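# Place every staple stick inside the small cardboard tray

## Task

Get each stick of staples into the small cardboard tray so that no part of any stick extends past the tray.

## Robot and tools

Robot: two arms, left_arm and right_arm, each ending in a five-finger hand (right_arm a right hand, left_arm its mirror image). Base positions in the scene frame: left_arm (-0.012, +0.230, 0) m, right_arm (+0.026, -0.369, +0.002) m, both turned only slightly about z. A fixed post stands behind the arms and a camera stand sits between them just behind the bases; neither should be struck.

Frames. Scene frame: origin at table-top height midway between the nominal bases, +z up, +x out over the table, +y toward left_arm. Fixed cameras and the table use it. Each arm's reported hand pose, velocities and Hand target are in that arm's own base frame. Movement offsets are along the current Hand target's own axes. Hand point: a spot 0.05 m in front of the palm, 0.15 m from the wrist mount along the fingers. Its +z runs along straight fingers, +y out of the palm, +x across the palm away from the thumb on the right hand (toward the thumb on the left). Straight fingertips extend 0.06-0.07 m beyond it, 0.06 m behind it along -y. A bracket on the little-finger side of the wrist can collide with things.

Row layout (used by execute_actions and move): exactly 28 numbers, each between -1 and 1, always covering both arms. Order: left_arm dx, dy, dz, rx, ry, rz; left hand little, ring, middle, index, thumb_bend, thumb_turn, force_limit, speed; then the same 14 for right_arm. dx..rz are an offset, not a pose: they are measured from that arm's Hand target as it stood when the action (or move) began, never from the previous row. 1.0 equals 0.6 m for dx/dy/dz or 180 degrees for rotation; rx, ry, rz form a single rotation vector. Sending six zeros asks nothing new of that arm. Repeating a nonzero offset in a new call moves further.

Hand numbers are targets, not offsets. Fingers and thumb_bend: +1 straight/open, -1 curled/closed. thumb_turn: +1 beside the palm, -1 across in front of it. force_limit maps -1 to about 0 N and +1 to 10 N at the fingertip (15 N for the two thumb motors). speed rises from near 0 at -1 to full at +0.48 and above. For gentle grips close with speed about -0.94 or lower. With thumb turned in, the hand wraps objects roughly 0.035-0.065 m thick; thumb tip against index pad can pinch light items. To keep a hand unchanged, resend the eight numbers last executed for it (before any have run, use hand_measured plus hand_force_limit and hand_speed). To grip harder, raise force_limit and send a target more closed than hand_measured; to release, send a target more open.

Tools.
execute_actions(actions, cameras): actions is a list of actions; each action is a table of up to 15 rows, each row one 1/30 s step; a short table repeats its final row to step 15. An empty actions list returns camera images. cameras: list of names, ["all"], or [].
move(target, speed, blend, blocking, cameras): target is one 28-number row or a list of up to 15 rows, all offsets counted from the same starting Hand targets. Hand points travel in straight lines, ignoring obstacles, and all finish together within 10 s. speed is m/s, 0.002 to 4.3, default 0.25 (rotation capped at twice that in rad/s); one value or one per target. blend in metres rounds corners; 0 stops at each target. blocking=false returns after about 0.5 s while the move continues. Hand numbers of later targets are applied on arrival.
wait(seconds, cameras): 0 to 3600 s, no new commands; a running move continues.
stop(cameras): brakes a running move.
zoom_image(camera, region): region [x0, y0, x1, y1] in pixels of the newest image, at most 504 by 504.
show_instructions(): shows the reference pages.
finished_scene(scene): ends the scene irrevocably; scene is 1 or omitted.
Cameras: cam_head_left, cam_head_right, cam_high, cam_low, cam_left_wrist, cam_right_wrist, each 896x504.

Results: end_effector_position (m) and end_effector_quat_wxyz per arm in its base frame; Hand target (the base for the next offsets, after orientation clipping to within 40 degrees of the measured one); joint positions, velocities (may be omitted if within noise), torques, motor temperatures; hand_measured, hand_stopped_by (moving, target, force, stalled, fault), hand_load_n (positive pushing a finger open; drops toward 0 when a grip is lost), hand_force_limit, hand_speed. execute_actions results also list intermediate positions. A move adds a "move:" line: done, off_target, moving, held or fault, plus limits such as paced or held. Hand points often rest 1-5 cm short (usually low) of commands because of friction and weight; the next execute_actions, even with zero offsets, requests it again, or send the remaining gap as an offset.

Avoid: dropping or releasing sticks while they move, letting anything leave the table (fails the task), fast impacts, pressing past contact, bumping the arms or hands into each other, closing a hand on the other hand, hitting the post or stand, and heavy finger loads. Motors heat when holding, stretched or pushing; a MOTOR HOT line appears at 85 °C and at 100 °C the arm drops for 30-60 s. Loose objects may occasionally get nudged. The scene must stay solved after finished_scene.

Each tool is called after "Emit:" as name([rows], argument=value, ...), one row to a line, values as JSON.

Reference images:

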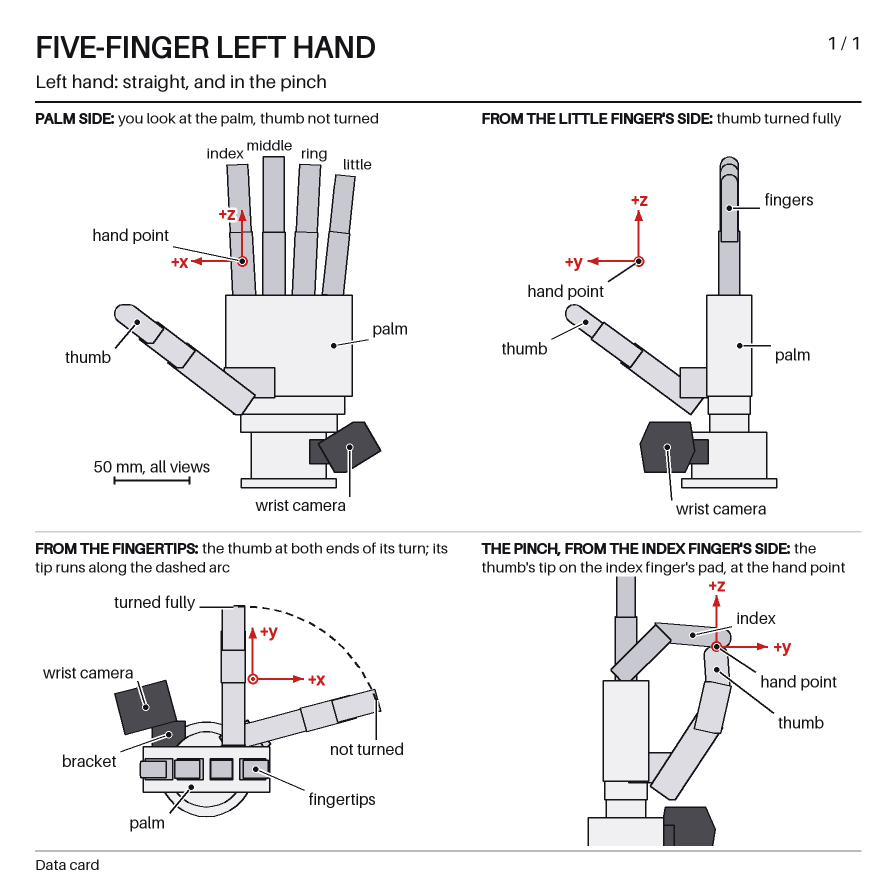

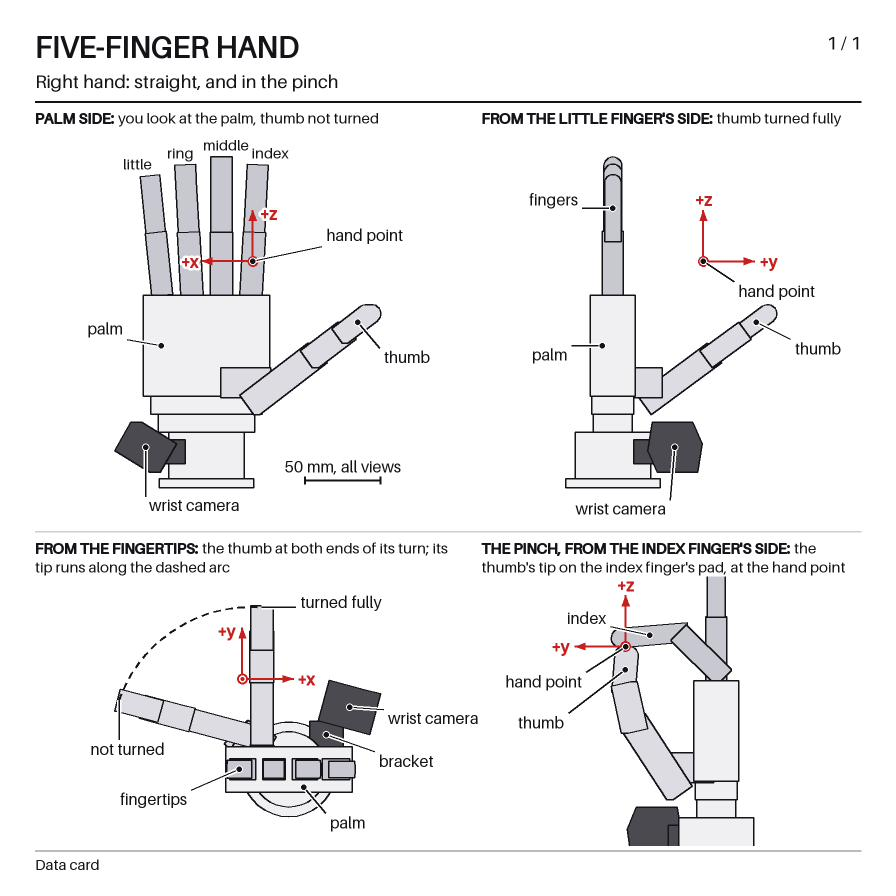

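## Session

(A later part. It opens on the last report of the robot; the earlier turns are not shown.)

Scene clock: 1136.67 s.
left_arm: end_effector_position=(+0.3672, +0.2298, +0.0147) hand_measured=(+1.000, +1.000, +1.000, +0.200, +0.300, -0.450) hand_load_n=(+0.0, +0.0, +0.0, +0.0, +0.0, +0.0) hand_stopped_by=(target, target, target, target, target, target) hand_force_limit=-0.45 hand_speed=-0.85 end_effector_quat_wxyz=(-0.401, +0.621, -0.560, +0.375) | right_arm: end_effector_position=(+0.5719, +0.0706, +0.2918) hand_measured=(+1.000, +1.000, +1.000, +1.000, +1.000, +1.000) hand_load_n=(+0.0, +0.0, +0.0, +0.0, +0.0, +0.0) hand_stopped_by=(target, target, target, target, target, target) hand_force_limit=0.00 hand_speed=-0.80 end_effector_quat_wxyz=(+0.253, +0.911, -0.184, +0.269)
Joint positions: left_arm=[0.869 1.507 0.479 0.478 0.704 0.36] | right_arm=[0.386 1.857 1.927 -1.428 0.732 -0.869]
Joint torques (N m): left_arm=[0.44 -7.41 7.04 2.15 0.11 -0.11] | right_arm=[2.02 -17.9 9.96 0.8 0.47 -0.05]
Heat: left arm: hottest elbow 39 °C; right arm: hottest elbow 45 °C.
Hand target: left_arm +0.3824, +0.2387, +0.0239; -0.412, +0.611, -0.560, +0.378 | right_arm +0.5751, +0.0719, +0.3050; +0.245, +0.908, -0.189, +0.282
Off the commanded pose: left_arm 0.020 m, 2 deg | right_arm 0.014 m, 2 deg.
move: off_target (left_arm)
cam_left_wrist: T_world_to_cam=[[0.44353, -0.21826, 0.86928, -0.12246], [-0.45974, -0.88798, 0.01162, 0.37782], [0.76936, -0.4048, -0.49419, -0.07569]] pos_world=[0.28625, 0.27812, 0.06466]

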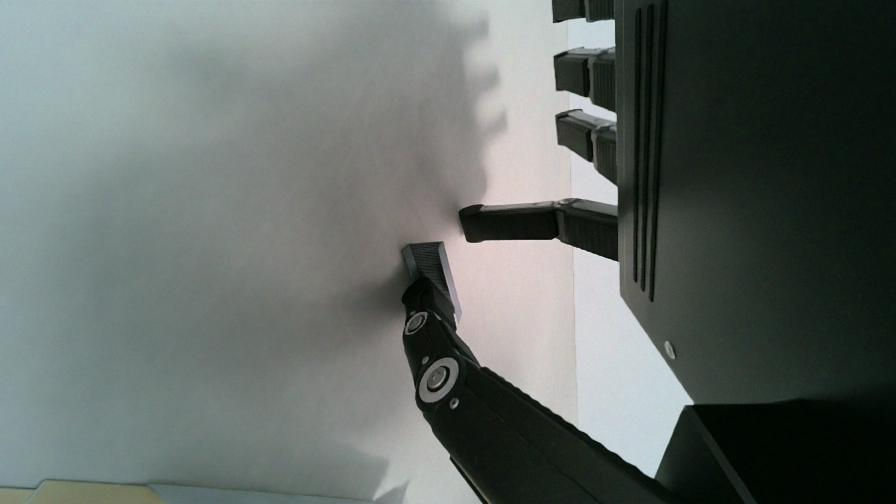

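Emit:
move([
  [-0.0029,0.0125,-0.0308,0,0,0,1,1,1,0.2,0.3,-0.45,-0.45,-0.85,0,0,0,0,0,0,1,1,1,1,1,1,0,-0.8],
  [-0.0029,-0.0648,-0.0621,0,0,0,1,1,1,0.2,0.3,-0.45,-0.45,-0.85,0,0,0,0,0,0,1,1,1,1,1,1,0,-0.8],
], speed=0.1, cameras=["cam_left_wrist"])

Emit:
zoom_image(camera="cam_left_wrist", region=[320, 180, 520, 380])

Scene clock: 1151.60 s.
left_arm: end_effector_position=(+0.3549, +0.2205, +0.0572) hand_measured=(+1.000, +1.000, +1.000, +0.200, +0.300, -0.450) hand_load_n=(+0.0, +0.0, +0.0, +0.0, +0.0, +0.0) hand_stopped_by=(target, target, target, target, target, target) hand_force_limit=-0.45 hand_speed=-0.85 end_effector_quat_wxyz=(-0.392, +0.622, -0.560, +0.382) | right_arm: end_effector_position=(+0.5719, +0.0706, +0.2918) hand_measured=(+1.000, +1.000, +1.000, +1.000, +1.000, +1.000) hand_load_n=(+0.0, +0.0, +0.0, +0.0, -0.5, +0.0) hand_stopped_by=(target, target, target, target, target, target) hand_force_limit=0.00 hand_speed=-0.80 end_effector_quat_wxyz=(+0.253, +0.911, -0.184, +0.269)
Joint positions: left_arm=[0.888 1.332 0.488 0.272 0.736 0.367] | right_arm=[0.386 1.857 1.927 -1.428 0.732 -0.869]
Joint torques (N m): left_arm=[0.91 -6.71 8.83 1.4 0.44 0.17] | right_arm=[1.85 -17.26 10.18 0.91 0.46 -0.06]
Heat: left arm: hottest elbow 39 °C; right arm: hottest elbow 45 °C.
Hand target: left_arm +0.3624, +0.2388, +0.0741; -0.412, +0.611, -0.560, +0.378 | right_arm +0.5751, +0.0719, +0.3050; +0.245, +0.908, -0.189, +0.282
Off the commanded pose: left_arm 0.026 m, 3 deg | right_arm 0.014 m, 2 deg.
move: off_target (left_arm)
cam_left_wrist: T_world_to_cam=[[0.44227, -0.20473, 0.8732, -0.15875], [-0.46904, -0.88265, 0.03062, 0.36441], [0.76446, -0.42311, -0.48639, -0.04356]] pos_world=[0.27443, 0.27071, 0.10627]

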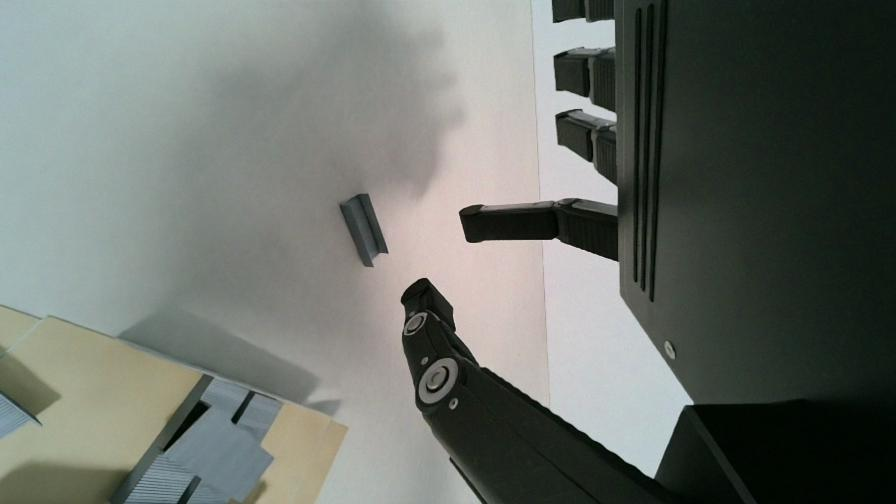

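Scaled by 2.520 from the camera's image (finer frame: 1280x720).

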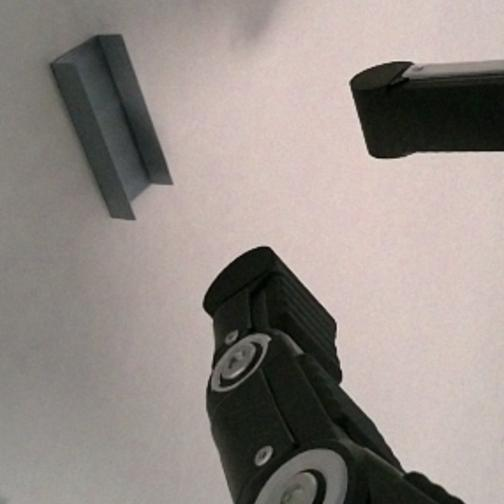

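Emit:
zoom_image(camera="cam_left_wrist", region=[0, 290, 360, 504])

Scaled by 1.400 from the camera's image (finer frame: 1280x720).

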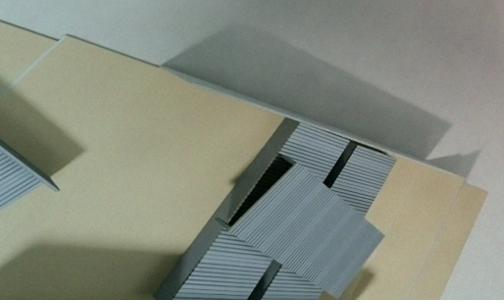

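Emit:
zoom_image(camera="cam_left_wrist", region=[200, 350, 360, 504])

Emit:
zoom_image(camera="cam_left_wrist", region=[0, 290, 180, 470])

Scaled by 3.150 from the camera's image (finer frame: 1280x720).

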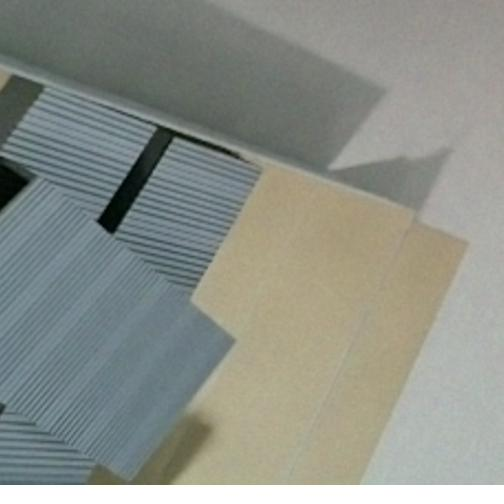

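Scaled by 2.800 from the camera's image (finer frame: 1280x720).

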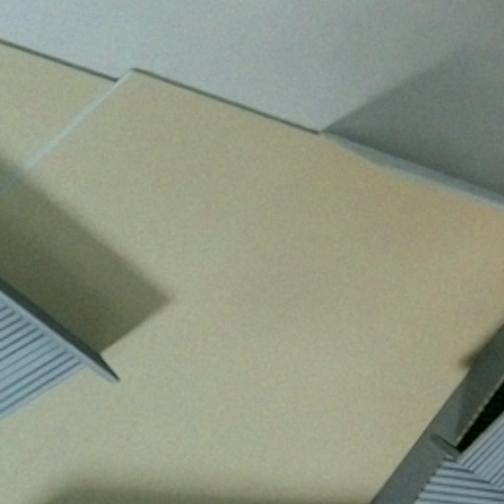

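Emit:
move(target=[0.0196,0.0385,0.0345,0,0,0,1,1,1,0.1,0.3,-0.45,-0.45,-0.85,0,0,0,0,0,0,1,1,1,1,1,1,0,-0.8], speed=0.1, cameras=["cam_left_wrist"])

Emit:
zoom_image(camera="cam_left_wrist", region=[320, 180, 520, 380])

Scene clock: 1189.67 s.
left_arm: end_effector_position=(+0.3679, +0.2299, +0.0424) hand_measured=(+1.000, +1.000, +1.000, +0.100, +0.300, -0.450) hand_load_n=(+0.0, +0.0, +0.0, +0.0, +0.0, +0.0) hand_stopped_by=(target, target, target, target, target, target) hand_force_limit=-0.45 hand_speed=-0.85 end_effector_quat_wxyz=(-0.410, +0.615, -0.560, +0.374) | right_arm: end_effector_position=(+0.5719, +0.0706, +0.2918) hand_measured=(+1.000, +1.000, +1.000, +1.000, +1.000, +1.000) hand_load_n=(+0.0, +0.0, +0.0, +0.0, +0.0, +0.0) hand_stopped_by=(target, target, target, target, target, target) hand_force_limit=0.00 hand_speed=-0.80 end_effector_quat_wxyz=(+0.253, +0.911, -0.184, +0.269)
Joint positions: left_arm=[0.867 1.414 0.488 0.398 0.702 0.359] | right_arm=[0.386 1.857 1.927 -1.428 0.732 -0.869]
Joint torques (N m): left_arm=[0.56 -7.41 5.61 2.35 0.14 -0.02] | right_arm=[1.61 -17.73 10.21 0.75 0.44 -0.03]
Heat: left arm: hottest elbow 41 °C; right arm: hottest elbow 45 °C.
Hand target: left_arm +0.3739, +0.2280, +0.0450; -0.412, +0.611, -0.560, +0.378 | right_arm +0.5751, +0.0719, +0.3050; +0.245, +0.908, -0.189, +0.282
Off the commanded pose: left_arm 0.007 m, 1 deg | right_arm 0.014 m, 2 deg.
move: done
cam_left_wrist: T_world_to_cam=[[0.43175, -0.23218, 0.8716, -0.13935], [-0.45884, -0.88847, -0.00938, 0.37862], [0.77656, -0.39587, -0.49013, -0.06734]] pos_world=[0.28619, 0.27738, 0.092]

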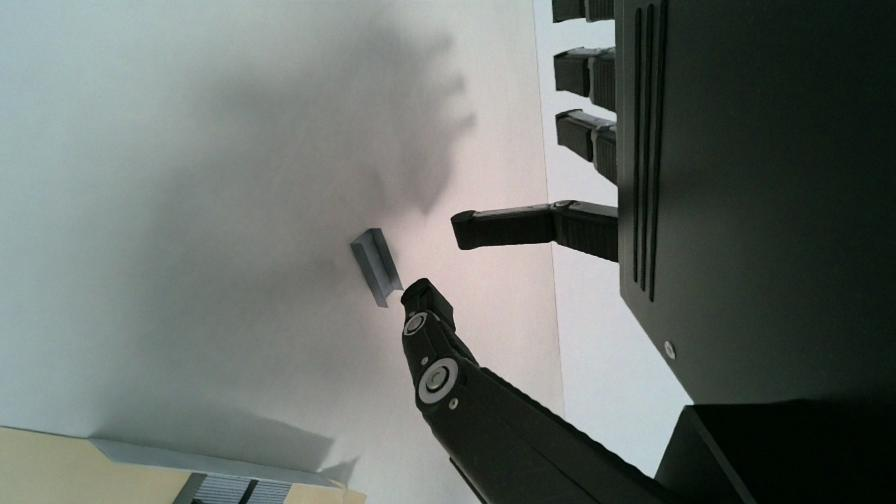

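Scaled by 2.520 from the camera's image (finer frame: 1280x720).

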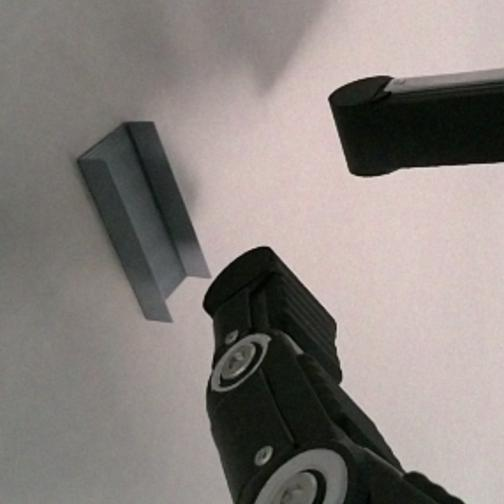

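Emit:
move(target=[0.0087,0.03,0.0149,0,0.0155,0.0063,1,1,1,0.1,0.3,-0.45,-0.45,-0.85,0,0,0,0,0,0,1,1,1,1,1,1,0,-0.8], speed=0.08, cameras=["cam_left_wrist"])

Emit:
zoom_image(camera="cam_left_wrist", region=[320, 180, 520, 380])

Scene clock: 1203.40 s.
left_arm: end_effector_position=(+0.3700, +0.2251, +0.0227) hand_measured=(+1.000, +1.000, +1.000, +0.100, +0.300, -0.450) hand_load_n=(+0.0, +0.0, +0.0, +0.0, +0.0, +0.0) hand_stopped_by=(target, target, target, target, target, target) hand_force_limit=-0.45 hand_speed=-0.85 end_effector_quat_wxyz=(-0.396, +0.609, -0.568, +0.387) | right_arm: end_effector_position=(+0.5719, +0.0706, +0.2918) hand_measured=(+1.000, +1.000, +1.000, +1.000, +1.000, +1.000) hand_load_n=(+0.0, +0.0, +0.0, +0.0, +0.0, +0.0) hand_stopped_by=(target, target, target, target, target, target) hand_force_limit=0.00 hand_speed=-0.80 end_effector_quat_wxyz=(+0.253, +0.911, -0.184, +0.269)
Joint positions: left_arm=[0.867 1.491 0.488 0.452 0.739 0.369] | right_arm=[0.386 1.857 1.927 -1.428 0.732 -0.869]
Joint torques (N m): left_arm=[1.03 -8.35 4.94 2.24 0.39 0.21] | right_arm=[2.02 -17.38 10.29 0.81 0.47 -0.01]
Heat: left arm: hottest elbow 40 °C; right arm: hottest elbow 45 °C.
Hand target: left_arm +0.3759, +0.2229, +0.0248; -0.402, +0.596, -0.576, +0.388 | right_arm +0.5751, +0.0719, +0.3050; +0.245, +0.908, -0.189, +0.282
Off the commanded pose: left_arm 0.007 m, 2 deg | right_arm 0.014 m, 2 deg.
move: done
cam_left_wrist: T_world_to_cam=[[0.42411, -0.2302, 0.87587, -0.12195], [-0.49069, -0.87129, 0.0086, 0.3825], [0.76115, -0.43343, -0.48248, -0.06653]] pos_world=[0.29005, 0.27636, 0.07142]

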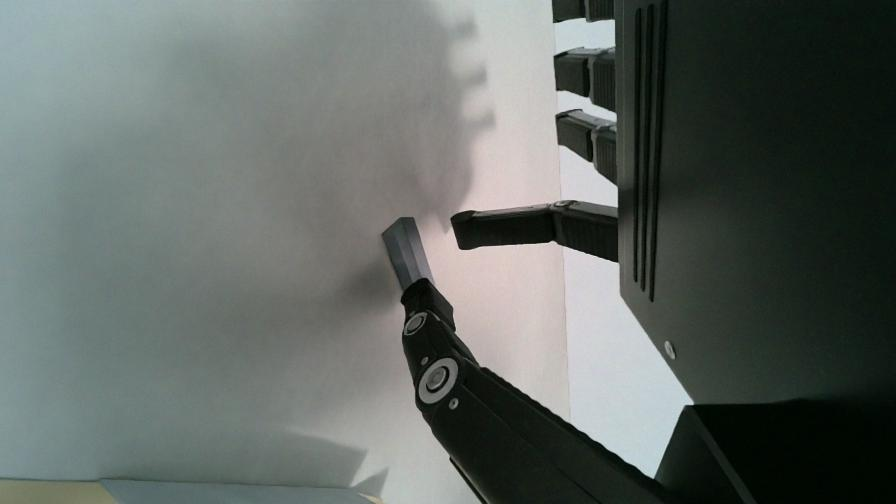

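Scaled by 2.520 from the camera's image (finer frame: 1280x720).

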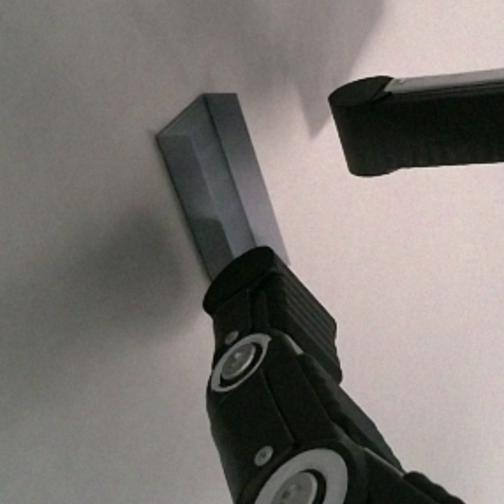

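Emit:
move(target=[0.0,0.0201,0.0081,0,0,0,1,1,1,0.1,0.3,-0.45,-0.45,-0.85,0,0,0,0,0,0,1,1,1,1,1,1,0,-0.8], speed=0.06)

Scene clock: 1206.73 s.
left_arm: end_effector_position=(+0.3729, +0.2280, +0.0143) hand_measured=(+1.000, +1.000, +1.000, +0.100, +0.300, -0.450) hand_load_n=(+0.0, +0.0, +0.0, +0.0, +0.0, +0.0) hand_stopped_by=(target, target, target, target, target, target) hand_force_limit=-0.45 hand_speed=-0.85 end_effector_quat_wxyz=(-0.401, +0.605, -0.568, +0.387) | right_arm: end_effector_position=(+0.5719, +0.0706, +0.2918) hand_measured=(+1.000, +1.000, +1.000, +1.000, +1.000, +1.000) hand_load_n=(+0.0, +0.0, +0.0, +0.0, +0.0, +0.0) hand_stopped_by=(target, target, target, target, target, target) hand_force_limit=0.00 hand_speed=-0.80 end_effector_quat_wxyz=(+0.253, +0.911, -0.184, +0.269)
Joint positions: left_arm=[0.867 1.533 0.488 0.507 0.742 0.371] | right_arm=[0.386 1.857 1.927 -1.428 0.732 -0.869]
Joint torques (N m): left_arm=[0.38 -8.06 4.19 2.26 0.35 0.18] | right_arm=[2.61 -17.44 10.04 1.1 0.48 -0.05]
Heat: left arm: hottest elbow 40 °C; right arm: hottest elbow 45 °C.
Hand target: left_arm +0.3759, +0.2230, +0.0119; -0.402, +0.596, -0.576, +0.388 | right_arm +0.5751, +0.0719, +0.3050; +0.245, +0.908, -0.189, +0.282
Off the commanded pose: left_arm 0.006 m, 1 deg | right_arm 0.014 m, 2 deg.
move: done

Emit:
move(target=[0,0,0,0,0,0,1,1,1,-0.45,0.3,-0.45,-0.2,-0.94,0,0,0,0,0,0,1,1,1,1,1,1,0,-0.8], speed=0.06)

Emit:
wait(seconds=2, cameras=["cam_left_wrist"])

Emit:
zoom_image(camera="cam_left_wrist", region=[320, 180, 520, 380])

Scene clock: 1212.93 s.
left_arm: end_effector_position=(+0.3737, +0.2283, +0.0154) hand_measured=(+1.000, +1.000, +1.000, -0.164, +0.300, -0.450) hand_load_n=(+0.0, +0.0, +0.0, +4.5, +2.5, +0.0) hand_stopped_by=(target, target, target, force, target, target) hand_force_limit=-0.20 hand_speed=-0.94 end_effector_quat_wxyz=(-0.404, +0.602, -0.569, +0.388) | right_arm: end_effector_position=(+0.5719, +0.0706, +0.2918) hand_measured=(+1.000, +1.000, +1.000, +1.000, +1.000, +1.000) hand_load_n=(+0.0, +0.0, +0.0, +0.0, +0.0, +0.0) hand_stopped_by=(target, target, target, target, target, target) hand_force_limit=0.00 hand_speed=-0.80 end_effector_quat_wxyz=(+0.253, +0.911, -0.184, +0.269)
Joint positions: left_arm=[0.867 1.533 0.488 0.513 0.745 0.371] | right_arm=[0.386 1.857 1.927 -1.428 0.732 -0.869]
Joint torques (N m): left_arm=[0.15 -8.53 4.22 1.89 0.28 0.22] | right_arm=[2.14 -16.91 10 0.81 0.4 -0.05]
Heat: left arm: hottest elbow 39 °C; right arm: hottest elbow 45 °C.
Hand target: left_arm +0.3759, +0.2229, +0.0119; -0.402, +0.596, -0.576, +0.388 | right_arm +0.5751, +0.0719, +0.3050; +0.245, +0.908, -0.189, +0.282
Off the commanded pose: left_arm 0.007 m, 1 deg | right_arm 0.014 m, 2 deg.
move: done

Scene clock: 1214.93 s.
left_arm: end_effector_position=(+0.3737, +0.2283, +0.0154) hand_measured=(+1.000, +1.000, +1.000, -0.164, +0.300, -0.450) hand_load_n=(+0.0, +0.0, +0.0, +4.5, +2.0, +0.0) hand_stopped_by=(target, target, target, force, target, target) hand_force_limit=-0.20 hand_speed=-0.94 end_effector_quat_wxyz=(-0.404, +0.602, -0.569, +0.388) | right_arm: end_effector_position=(+0.5719, +0.0706, +0.2918) hand_measured=(+1.000, +1.000, +1.000, +1.000, +1.000, +1.000) hand_load_n=(+0.0, +0.0, +0.0, +0.0, +0.0, +0.0) hand_stopped_by=(target, target, target, target, target, target) hand_force_limit=0.00 hand_speed=-0.80 end_effector_quat_wxyz=(+0.253, +0.911, -0.184, +0.269)
Joint positions: left_arm=[0.867 1.533 0.488 0.513 0.745 0.371] | right_arm=[0.386 1.857 1.927 -1.428 0.732 -0.869]
Joint torques (N m): left_arm=[-0.26 -8.29 4.38 2 0.24 0.19] | right_arm=[1.44 -17.55 10.17 1.03 0.46 -0.05]
Heat: left arm: hottest elbow 39 °C; right arm: hottest elbow 45 °C.
Hand target: left_arm +0.3759, +0.2229, +0.0119; -0.402, +0.596, -0.576, +0.388 | right_arm +0.5751, +0.0719, +0.3050; +0.245, +0.908, -0.189, +0.282
Off the commanded pose: left_arm 0.007 m, 1 deg | right_arm 0.014 m, 2 deg.
wait: 2.00 s; at rest by 0.17 s
cam_left_wrist: T_world_to_cam=[[0.41034, -0.24416, 0.87864, -0.10812], [-0.49532, -0.86865, -0.01007, 0.38864], [0.76569, -0.43107, -0.47738, -0.07382]] pos_world=[0.29339, 0.27937, 0.06367]

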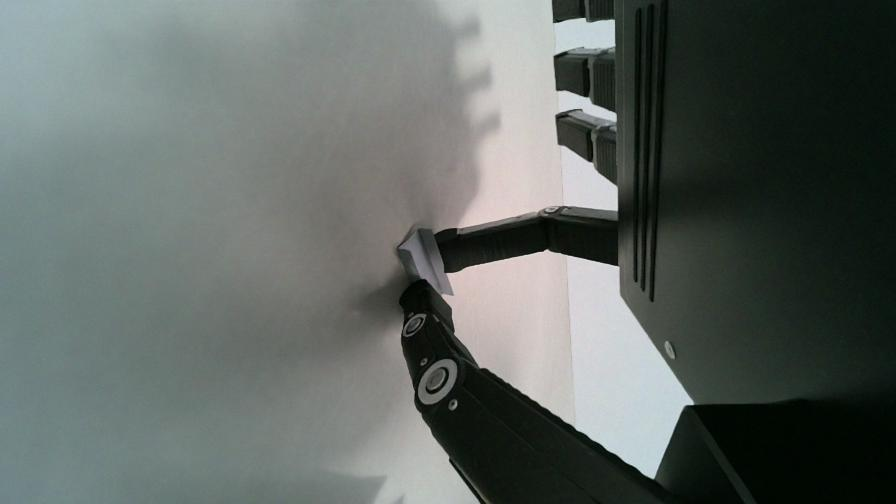

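Scaled by 2.520 from the camera's image (finer frame: 1280x720).

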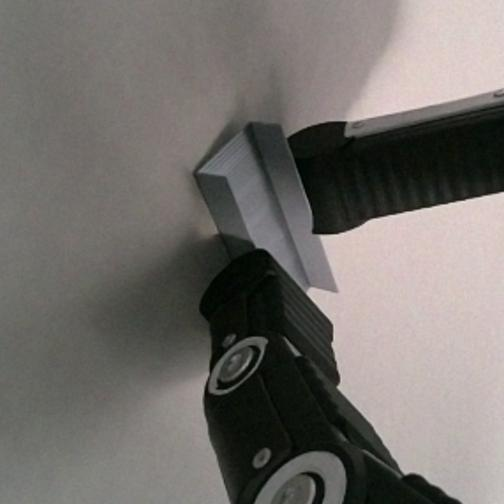

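Emit:
move(target=[0,-0.136,-0.055,0,0,0,1,1,1,-0.45,0.3,-0.45,-0.2,-0.94,0,0,0,0,0,0,1,1,1,1,1,1,0,-0.8], speed=0.1, cameras=["cam_left_wrist"])

Emit:
zoom_image(camera="cam_left_wrist", region=[0, 250, 450, 504])

Scene clock: 1219.63 s.
left_arm: end_effector_position=(+0.3626, +0.2153, +0.0833) hand_measured=(+1.000, +1.000, +1.000, -0.164, +0.300, -0.450) hand_load_n=(+0.0, +0.0, +0.0, +3.5, +3.0, -0.5) hand_stopped_by=(target, target, target, force, target, target) hand_force_limit=-0.20 hand_speed=-0.94 end_effector_quat_wxyz=(-0.388, +0.613, -0.568, +0.389) | right_arm: end_effector_position=(+0.5719, +0.0706, +0.2918) hand_measured=(+1.000, +1.000, +1.000, +1.000, +1.000, +1.000) hand_load_n=(+0.0, +0.0, +0.0, +0.0, +0.0, +0.0) hand_stopped_by=(target, target, target, target, target, target) hand_force_limit=0.00 hand_speed=-0.80 end_effector_quat_wxyz=(+0.253, +0.911, -0.184, +0.269)
Joint positions: left_arm=[0.867 1.27 0.53 0.17 0.745 0.371] | right_arm=[0.386 1.857 1.927 -1.428 0.732 -0.869]
Joint torques (N m): left_arm=[-0.03 -7.65 9.37 1.47 0.22 0.22] | right_arm=[2.02 -17.2 9.96 0.96 0.48 -0.06]
Heat: left arm: hottest elbow 39 °C; right arm: hottest elbow 45 °C.
Hand target: left_arm +0.3758, +0.2228, +0.0998; -0.402, +0.596, -0.576, +0.388 | right_arm +0.5751, +0.0719, +0.3050; +0.245, +0.908, -0.189, +0.282
Off the commanded pose: left_arm 0.023 m, 3 deg | right_arm 0.014 m, 2 deg.
move: off_target (left_arm)
cam_left_wrist: T_world_to_cam=[[0.43218, -0.21847, 0.87493, -0.17951], [-0.49514, -0.86837, 0.02775, 0.36925], [0.7537, -0.4452, -0.48346, -0.03065]] pos_world=[0.28351, 0.26778, 0.13199]

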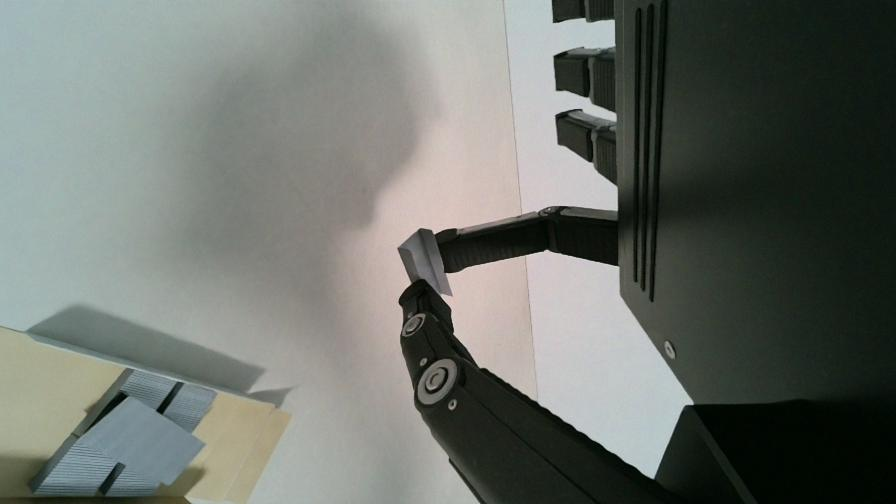

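Scaled by 1.120 from the camera's image (finer frame: 1280x720).

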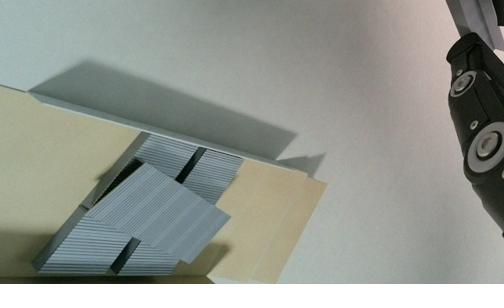

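Emit:
move(target=[-0.0575,0.0138,-0.1682,0,-0.1188,-0.0481,1,1,1,-0.45,0.3,-0.45,-0.2,-0.94,0,0,0,0,0,0,1,1,1,1,1,1,0,-0.8], speed=0.12, cameras=["cam_left_wrist"])

Emit:
zoom_image(camera="cam_left_wrist", region=[200, 180, 460, 440])

Scene clock: 1229.07 s.
left_arm: end_effector_position=(+0.2819, +0.2511, +0.1287) hand_measured=(+1.000, +1.000, +1.000, -0.164, +0.300, -0.450) hand_load_n=(+0.0, +0.0, +0.0, +3.5, +3.0, -0.5) hand_stopped_by=(target, target, target, force, target, target) hand_force_limit=-0.20 hand_speed=-0.94 end_effector_quat_wxyz=(-0.471, +0.693, -0.455, +0.302) | right_arm: end_effector_position=(+0.5719, +0.0706, +0.2918) hand_measured=(+1.000, +1.000, +1.000, +1.000, +1.000, +1.000) hand_load_n=(+0.0, +0.0, +0.0, +0.0, +0.0, -0.5) hand_stopped_by=(target, target, target, target, target, target) hand_force_limit=0.00 hand_speed=-0.80 end_effector_quat_wxyz=(+0.253, +0.911, -0.184, +0.269)
Joint positions: left_arm=[1.042 0.921 0.423 0.037 0.57 0.273] | right_arm=[0.386 1.857 1.927 -1.428 0.732 -0.869]
Joint torques (N m): left_arm=[2.37 -4.78 7.64 1.55 0.09 -0.02] | right_arm=[1.85 -17.49 9.95 0.77 0.42 -0.09]
Heat: left arm: hottest elbow 40 °C; right arm: hottest elbow 45 °C.
Hand target: left_arm +0.2780, +0.2539, +0.1300; -0.472, +0.699, -0.445, +0.300 | right_arm +0.5751, +0.0719, +0.3050; +0.245, +0.908, -0.189, +0.282
Off the commanded pose: left_arm 0.005 m, 1 deg | right_arm 0.014 m, 2 deg.
move: done
cam_left_wrist: T_world_to_cam=[[0.47873, -0.09567, 0.87273, -0.22025], [-0.15276, -0.98796, -0.0245, 0.29942], [0.86457, -0.12159, -0.48758, -0.04393]] pos_world=[0.18917, 0.2694, 0.17814]

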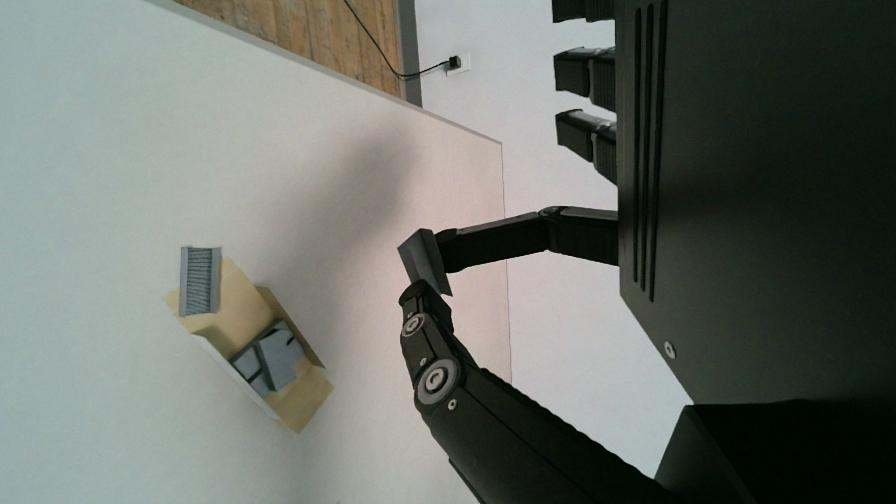

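Scaled by 1.938 from the camera's image (finer frame: 1280x720).

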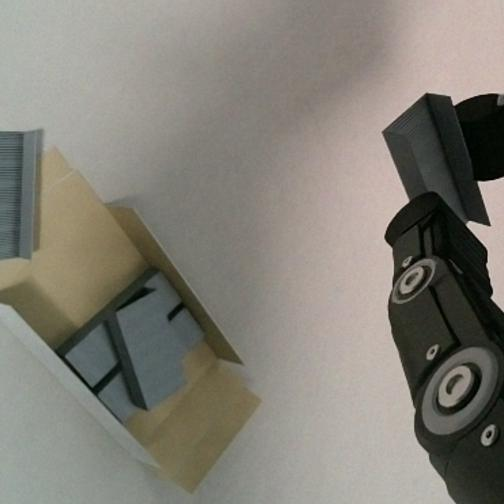

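Emit:
zoom_image(camera="cam_left_wrist", region=[150, 230, 350, 440])

Scaled by 2.400 from the camera's image (finer frame: 1280x720).

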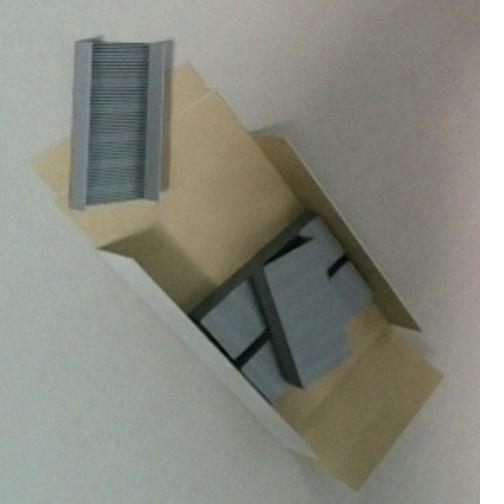

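Emit:
move(target=[0.0007,0.1205,0.102,0,0,0,1,1,1,-0.45,0.3,-0.45,-0.2,-0.94,0,0,0,0,0,0,1,1,1,1,1,1,0,-0.8], speed=0.12)

Scene clock: 1262.10 s.
left_arm: end_effector_position=(+0.2991, +0.2683, +0.0367) hand_measured=(+1.000, +1.000, +1.000, -0.164, +0.300, -0.450) hand_load_n=(+0.0, +0.0, +0.0, +3.5, +3.5, -0.5) hand_stopped_by=(target, target, target, force, target, target) hand_force_limit=-0.20 hand_speed=-0.94 end_effector_quat_wxyz=(-0.468, +0.704, -0.445, +0.295) | right_arm: end_effector_position=(+0.5719, +0.0706, +0.2918) hand_measured=(+1.000, +1.000, +1.000, +1.000, +1.000, +1.000) hand_load_n=(+0.0, +0.0, +0.0, +0.0, +0.0, +0.0) hand_stopped_by=(target, target, target, target, target, target) hand_force_limit=0.00 hand_speed=-0.80 end_effector_quat_wxyz=(+0.253, +0.911, -0.184, +0.269)
Joint positions: left_arm=[1.007 1.3 0.34 0.499 0.514 0.24] | right_arm=[0.386 1.857 1.927 -1.428 0.732 -0.869]
Joint torques (N m): left_arm=[0.09 -7.12 5.27 2.35 0.09 0.01] | right_arm=[1.96 -18.67 10.02 0.84 0.42 -0.05]
Heat: left arm: hottest elbow 41 °C; right arm: hottest elbow 45 °C.
Hand target: left_arm +0.3051, +0.2660, +0.0400; -0.472, +0.699, -0.445, +0.300 | right_arm +0.5751, +0.0719, +0.3050; +0.245, +0.908, -0.189, +0.282
Off the commanded pose: left_arm 0.007 m, 1 deg | right_arm 0.014 m, 2 deg.
move: done

Emit:
move(target=[0.0,0.0402,0.0163,0,0,0,1,1,1,-0.45,0.3,-0.45,-0.2,-0.94,0,0,0,0,0,0,1,1,1,1,1,1,0,-0.8], speed=0.05, cameras=["cam_left_wrist"])

Emit:
zoom_image(camera="cam_left_wrist", region=[320, 180, 520, 380])

Scene clock: 1267.67 s.
left_arm: end_effector_position=(+0.3009, +0.2708, +0.0160) hand_measured=(+1.000, +1.000, +1.000, -0.164, +0.300, -0.450) hand_load_n=(+0.0, +0.0, +0.0, +3.5, +3.0, -0.5) hand_stopped_by=(target, target, target, force, target, target) hand_force_limit=-0.20 hand_speed=-0.94 end_effector_quat_wxyz=(-0.474, +0.701, -0.443, +0.296) | right_arm: end_effector_position=(+0.5719, +0.0706, +0.2918) hand_measured=(+1.000, +1.000, +1.000, +1.000, +1.000, +1.000) hand_load_n=(+0.0, +0.0, +0.0, +0.0, +0.0, +0.0) hand_stopped_by=(target, target, target, target, target, target) hand_force_limit=0.00 hand_speed=-0.80 end_effector_quat_wxyz=(+0.253, +0.911, -0.184, +0.269)
Joint positions: left_arm=[1.007 1.409 0.322 0.64 0.513 0.237] | right_arm=[0.386 1.857 1.927 -1.428 0.732 -0.869]
Joint torques (N m): left_arm=[1.03 -6.12 4.18 2.61 0 0.03] | right_arm=[1.44 -17.55 10.17 0.72 0.51 -0.06]
Heat: left arm: hottest elbow 40 °C; right arm: hottest elbow 45 °C.
Hand target: left_arm +0.3051, +0.2661, +0.0140; -0.472, +0.699, -0.445, +0.300 | right_arm +0.5751, +0.0719, +0.3050; +0.245, +0.908, -0.189, +0.282
Off the commanded pose: left_arm 0.007 m, 1 deg | right_arm 0.014 m, 2 deg.
move: done
cam_left_wrist: T_world_to_cam=[[0.48088, -0.07672, 0.87342, -0.13489], [-0.12302, -0.99221, -0.01943, 0.31109], [0.86811, -0.0981, -0.48658, -0.12028]] pos_world=[0.20755, 0.28652, 0.06533]

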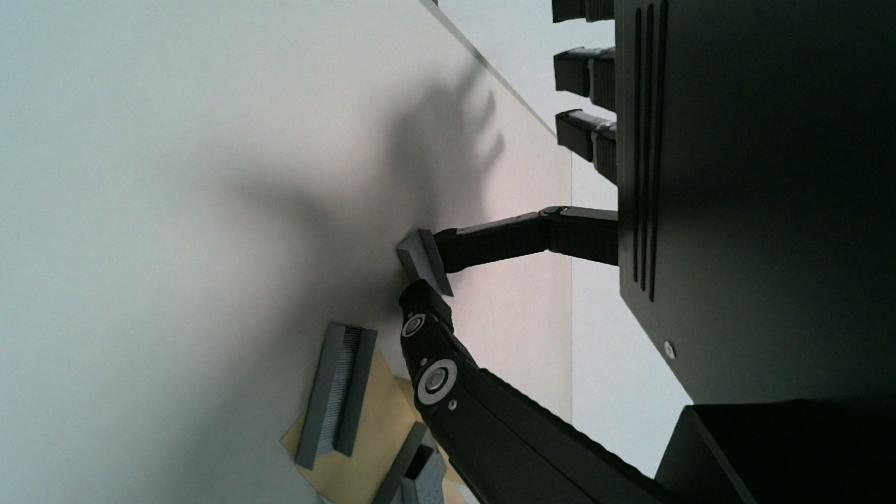

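Scaled by 2.520 from the camera's image (finer frame: 1280x720).

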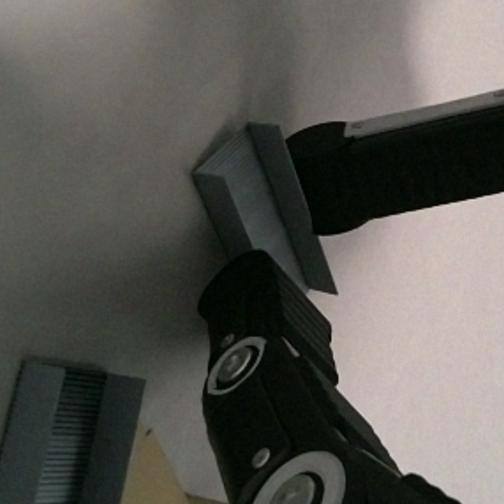

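Emit:
move(target=[0.0,0.0093,0.0038,0,0,0,1,1,1,-0.45,0.3,-0.45,-0.2,-0.94,0,0,0,0,0,0,1,1,1,1,1,1,0,-0.8], speed=0.03)

Scene clock: 1270.63 s.
left_arm: end_effector_position=(+0.3031, +0.2737, +0.0156) hand_measured=(+1.000, +1.000, +1.000, -0.164, +0.300, -0.450) hand_load_n=(+0.0, +0.0, +0.0, +4.0, +2.0, +0.0) hand_stopped_by=(target, target, target, force, target, target) hand_force_limit=-0.20 hand_speed=-0.94 end_effector_quat_wxyz=(-0.480, +0.697, -0.442, +0.297) | right_arm: end_effector_position=(+0.5719, +0.0706, +0.2918) hand_measured=(+1.000, +1.000, +1.000, +1.000, +1.000, +1.000) hand_load_n=(+0.0, +0.0, +0.0, +0.0, -0.5, +0.0) hand_stopped_by=(target, target, target, target, target, target) hand_force_limit=0.00 hand_speed=-0.80 end_effector_quat_wxyz=(+0.253, +0.911, -0.184, +0.269)
Joint positions: left_arm=[1.007 1.43 0.322 0.679 0.513 0.231] | right_arm=[0.386 1.857 1.927 -1.428 0.732 -0.869]
Joint torques (N m): left_arm=[0.09 -5.01 3.86 2.19 0.01 0.12] | right_arm=[1.96 -17.67 10.07 0.85 0.5 -0.05]
Heat: left arm: hottest elbow 40 °C; right arm: hottest elbow 45 °C.
Hand target: left_arm +0.3051, +0.2662, +0.0080; -0.472, +0.699, -0.445, +0.300 | right_arm +0.5751, +0.0719, +0.3050; +0.245, +0.908, -0.189, +0.282
Off the commanded pose: left_arm 0.011 m, 1 deg | right_arm 0.014 m, 2 deg.
move: off_target (left_arm)

Emit:
move(target=[0,0,0,0,0,0,1,1,1,0.1,0.3,-0.45,-0.2,-0.9,0,0,0,0,0,0,1,1,1,1,1,1,0,-0.8], speed=0.06)

Scene clock: 1277.60 s.
left_arm: end_effector_position=(+0.3027, +0.2731, +0.0139) hand_measured=(+1.000, +1.000, +1.000, +0.100, +0.300, -0.450) hand_load_n=(-0.5, +0.0, -0.5, +0.0, -1.0, +0.5) hand_stopped_by=(target, target, target, target, target, target) hand_force_limit=-0.20 hand_speed=-0.90 end_effector_quat_wxyz=(-0.478, +0.699, -0.442, +0.297) | right_arm: end_effector_position=(+0.5719, +0.0706, +0.2918) hand_measured=(+1.000, +1.000, +1.000, +1.000, +1.000, +1.000) hand_load_n=(+0.0, +0.0, +0.0, +0.0, +0.0, +0.0) hand_stopped_by=(target, target, target, target, target, target) hand_force_limit=0.00 hand_speed=-0.80 end_effector_quat_wxyz=(+0.253, +0.911, -0.184, +0.269)
Joint positions: left_arm=[1.007 1.434 0.322 0.679 0.513 0.231] | right_arm=[0.386 1.857 1.927 -1.428 0.732 -0.869]
Joint torques (N m): left_arm=[0.44 -5.89 3.86 2.07 0.01 0.05] | right_arm=[2.61 -17.55 10.03 0.88 0.44 -0.06]
Heat: left arm: hottest elbow 39 °C; right arm: hottest elbow 45 °C.
Hand target: left_arm +0.3051, +0.2662, +0.0081; -0.472, +0.699, -0.445, +0.300 | right_arm +0.5751, +0.0719, +0.3050; +0.245, +0.908, -0.189, +0.282
Off the commanded pose: left_arm 0.009 m, 1 deg | right_arm 0.014 m, 2 deg.
move: done

Emit:
move([
  [0,-0.1004,-0.0406,0,0,0,1,1,1,0.1,0.3,-0.45,-0.2,-0.9,0,0,0,0,0,0,1,1,1,1,1,1,0,-0.8],
  [-0.0102,-0.0497,-0.1085,0,0.1833,0.0742,1,1,1,0.1,0.3,-0.45,-0.2,-0.9,0,0,0,0,0,0,1,1,1,1,1,1,0,-0.8],
], speed=0.12, cameras=["cam_left_wrist"])

Emit:
zoom_image(camera="cam_left_wrist", region=[220, 180, 480, 440])

Scene clock: 1286.73 s.
left_arm: end_effector_position=(+0.2557, +0.2312, +0.0516) hand_measured=(+1.000, +1.000, +1.000, +0.100, +0.300, -0.450) hand_load_n=(+0.0, +0.0, +0.0, +0.0, +0.0, +0.0) hand_stopped_by=(target, target, target, target, target, target) hand_force_limit=-0.20 hand_speed=-0.90 end_effector_quat_wxyz=(+0.343, -0.535, +0.636, -0.437) | right_arm: end_effector_position=(+0.5719, +0.0706, +0.2918) hand_measured=(+1.000, +1.000, +1.000, +1.000, +1.000, +1.000) hand_load_n=(+0.0, +0.0, +0.0, +0.0, +0.0, +0.0) hand_stopped_by=(target, target, target, target, target, target) hand_force_limit=0.00 hand_speed=-0.80 end_effector_quat_wxyz=(+0.253, +0.911, -0.184, +0.269)
Joint positions: left_arm=[1.219 1.376 0.61 -0.467 1.154 1.171] | right_arm=[0.386 1.857 1.927 -1.428 0.732 -0.869]
Joint torques (N m): left_arm=[2.67 -7.12 8.46 0.46 0.93 0.19] | right_arm=[2.61 -17.9 10.02 0.84 0.46 -0.07]
Heat: left arm: hottest elbow 39 °C; right arm: hottest elbow 45 °C.
Hand target: left_arm +0.2580, +0.2508, +0.0601; +0.357, -0.530, +0.638, -0.430 | right_arm +0.5751, +0.0719, +0.3050; +0.245, +0.908, -0.189, +0.282
Off the commanded pose: left_arm 0.022 m, 2 deg | right_arm 0.014 m, 2 deg.
move: off_target (left_arm)
cam_left_wrist: T_world_to_cam=[[0.35159, -0.31807, 0.88046, -0.05876], [-0.69083, -0.72286, 0.01473, 0.34814], [0.63177, -0.61343, -0.47389, 0.11132]] pos_world=[0.19084, 0.30126, 0.09936]

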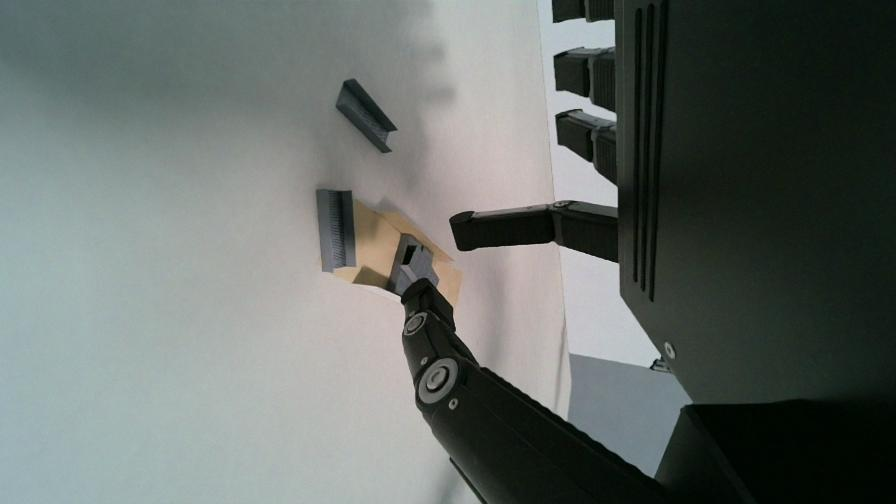

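Scaled by 1.938 from the camera's image (finer frame: 1280x720).

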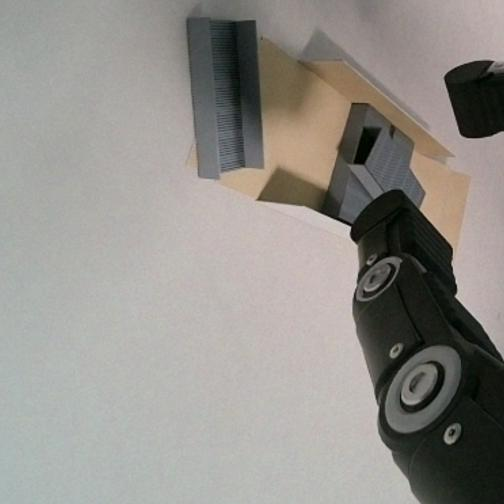

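Emit:
move(target=[0.0036,0.0004,-0.001,0,0.0894,0.0361,1,1,1,0.1,0.3,-0.45,-0.2,-0.9,0,0,0,0,0,0,1,1,1,1,1,1,0,-0.8], speed=0.12, cameras=["cam_left_wrist"])

Emit:
zoom_image(camera="cam_left_wrist", region=[280, 160, 500, 380])

Scene clock: 1313.87 s.
left_arm: end_effector_position=(+0.2503, +0.2375, +0.0561) hand_measured=(+1.000, +1.000, +1.000, +0.100, +0.300, -0.450) hand_load_n=(+0.0, +0.0, +0.0, +0.0, +0.0, +0.0) hand_stopped_by=(target, target, target, target, target, target) hand_force_limit=-0.20 hand_speed=-0.90 end_effector_quat_wxyz=(+0.284, -0.438, +0.702, -0.484) | right_arm: end_effector_position=(+0.5719, +0.0706, +0.2918) hand_measured=(+1.000, +1.000, +1.000, +1.000, +1.000, +1.000) hand_load_n=(+0.0, +0.0, -0.5, +0.0, +0.0, +0.0) hand_stopped_by=(target, target, target, target, target, target) hand_force_limit=0.00 hand_speed=-0.80 end_effector_quat_wxyz=(+0.253, +0.911, -0.184, +0.269)
Joint positions: left_arm=[1.219 1.597 0.87 -1.161 1.17 1.885] | right_arm=[0.386 1.857 1.927 -1.428 0.732 -0.869]
Joint torques (N m): left_arm=[0.5 -9.64 7.53 -0.62 0.69 0.28] | right_arm=[2.55 -16.67 10.35 0.94 0.46 -0.06]
Heat: left arm: hottest elbow 39 °C; right arm: hottest elbow 46 °C.
Hand target: left_arm +0.2570, +0.2488, +0.0601; +0.288, -0.427, +0.710, -0.479 | right_arm +0.5751, +0.0719, +0.3050; +0.245, +0.908, -0.189, +0.282
Off the commanded pose: left_arm 0.014 m, 2 deg | right_arm 0.014 m, 2 deg.
move: off_target (left_arm)
cam_left_wrist: T_world_to_cam=[[0.23855, -0.40203, 0.88401, -0.01077], [-0.86335, -0.5046, 0.0035, 0.34086], [0.44466, -0.76404, -0.46746, 0.20295]] pos_world=[0.20661, 0.32273, 0.1032]

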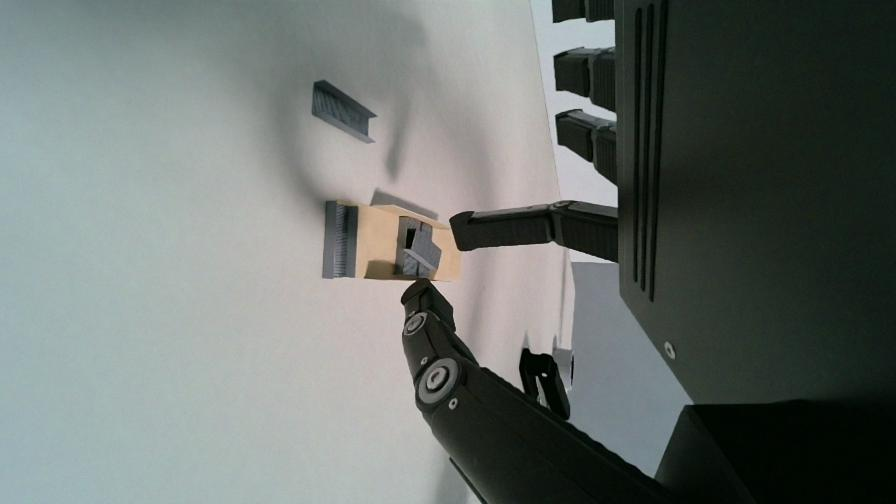

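Scaled by 2.291 from the camera's image (finer frame: 1280x720).

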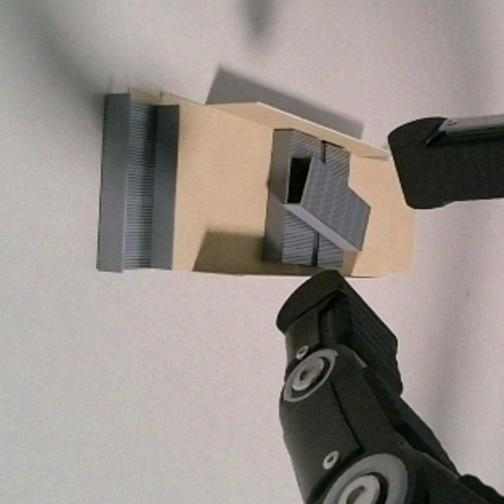

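Emit:
move(target=[0.0114,-0.0746,-0.0379,0,-0.7519,-0.3042,1,1,1,0.1,0.3,-0.45,-0.2,-0.9,0,0,0,0,0,0,1,1,1,1,1,1,0,-0.8], speed=0.3, cameras=["cam_left_wrist"])

Scene clock: 1347.50 s.
left_arm: end_effector_position=(+0.2325, +0.2443, +0.1020) hand_measured=(+1.000, +1.000, +1.000, +0.100, +0.300, -0.450) hand_load_n=(+0.0, +0.0, +0.0, +0.0, +0.0, -0.5) hand_stopped_by=(target, target, target, target, target, target) hand_force_limit=-0.20 hand_speed=-0.90 end_effector_quat_wxyz=(-0.541, +0.804, +0.197, -0.150) | right_arm: end_effector_position=(+0.5719, +0.0706, +0.2918) hand_measured=(+1.000, +1.000, +1.000, +1.000, +1.000, +1.000) hand_load_n=(+0.0, +0.0, +0.0, +0.0, +0.0, +0.0) hand_stopped_by=(target, target, target, target, target, target) hand_force_limit=0.00 hand_speed=-0.80 end_effector_quat_wxyz=(+0.253, +0.911, -0.184, +0.269)
Joint positions: left_arm=[0.316 1.383 0.775 -1.416 -1.146 -2.031] | right_arm=[0.386 1.857 1.927 -1.428 0.732 -0.869]
Joint torques (N m): left_arm=[0.73 -7.12 8.17 -0.75 -0.66 0] | right_arm=[2.37 -17.44 9.95 0.87 0.45 -0.06]
Motor temperatures (°C): left_arm=[31 31 42 29 28 29] | right_arm=[32 37 46 24 28 25]
Heat: left arm: hottest elbow 42 °C; right arm: hottest elbow 46 °C.
Hand target: left_arm +0.2499, +0.2449, +0.1100; -0.542, +0.804, +0.201, -0.136 | right_arm +0.5751, +0.0719, +0.3050; +0.245, +0.908, -0.189, +0.282
Off the commanded pose: left_arm 0.019 m, 2 deg | right_arm 0.014 m, 2 deg.
move: off_target (left_arm)
cam_left_wrist: T_world_to_cam=[[0.07088, 0.48889, 0.86946, -0.22156], [0.99668, -0.06981, -0.042, -0.20533], [0.04016, 0.86955, -0.49221, -0.06498]] pos_world=[0.22297, 0.15049, 0.15203]

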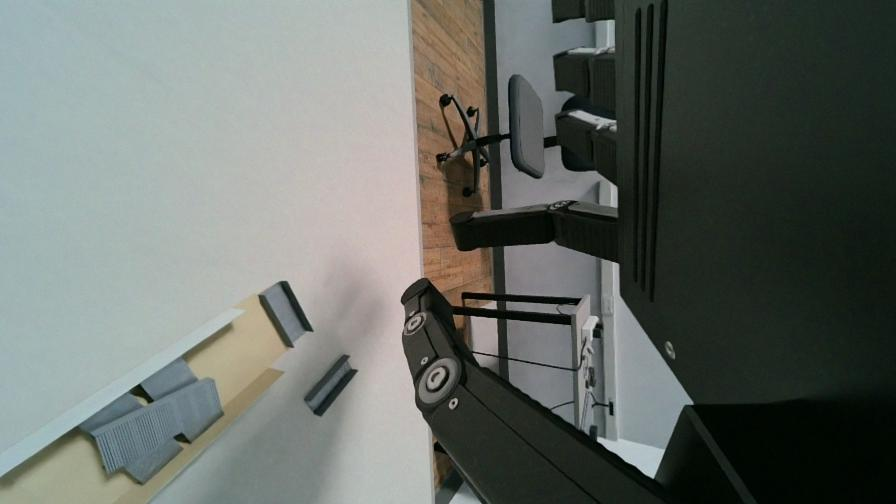

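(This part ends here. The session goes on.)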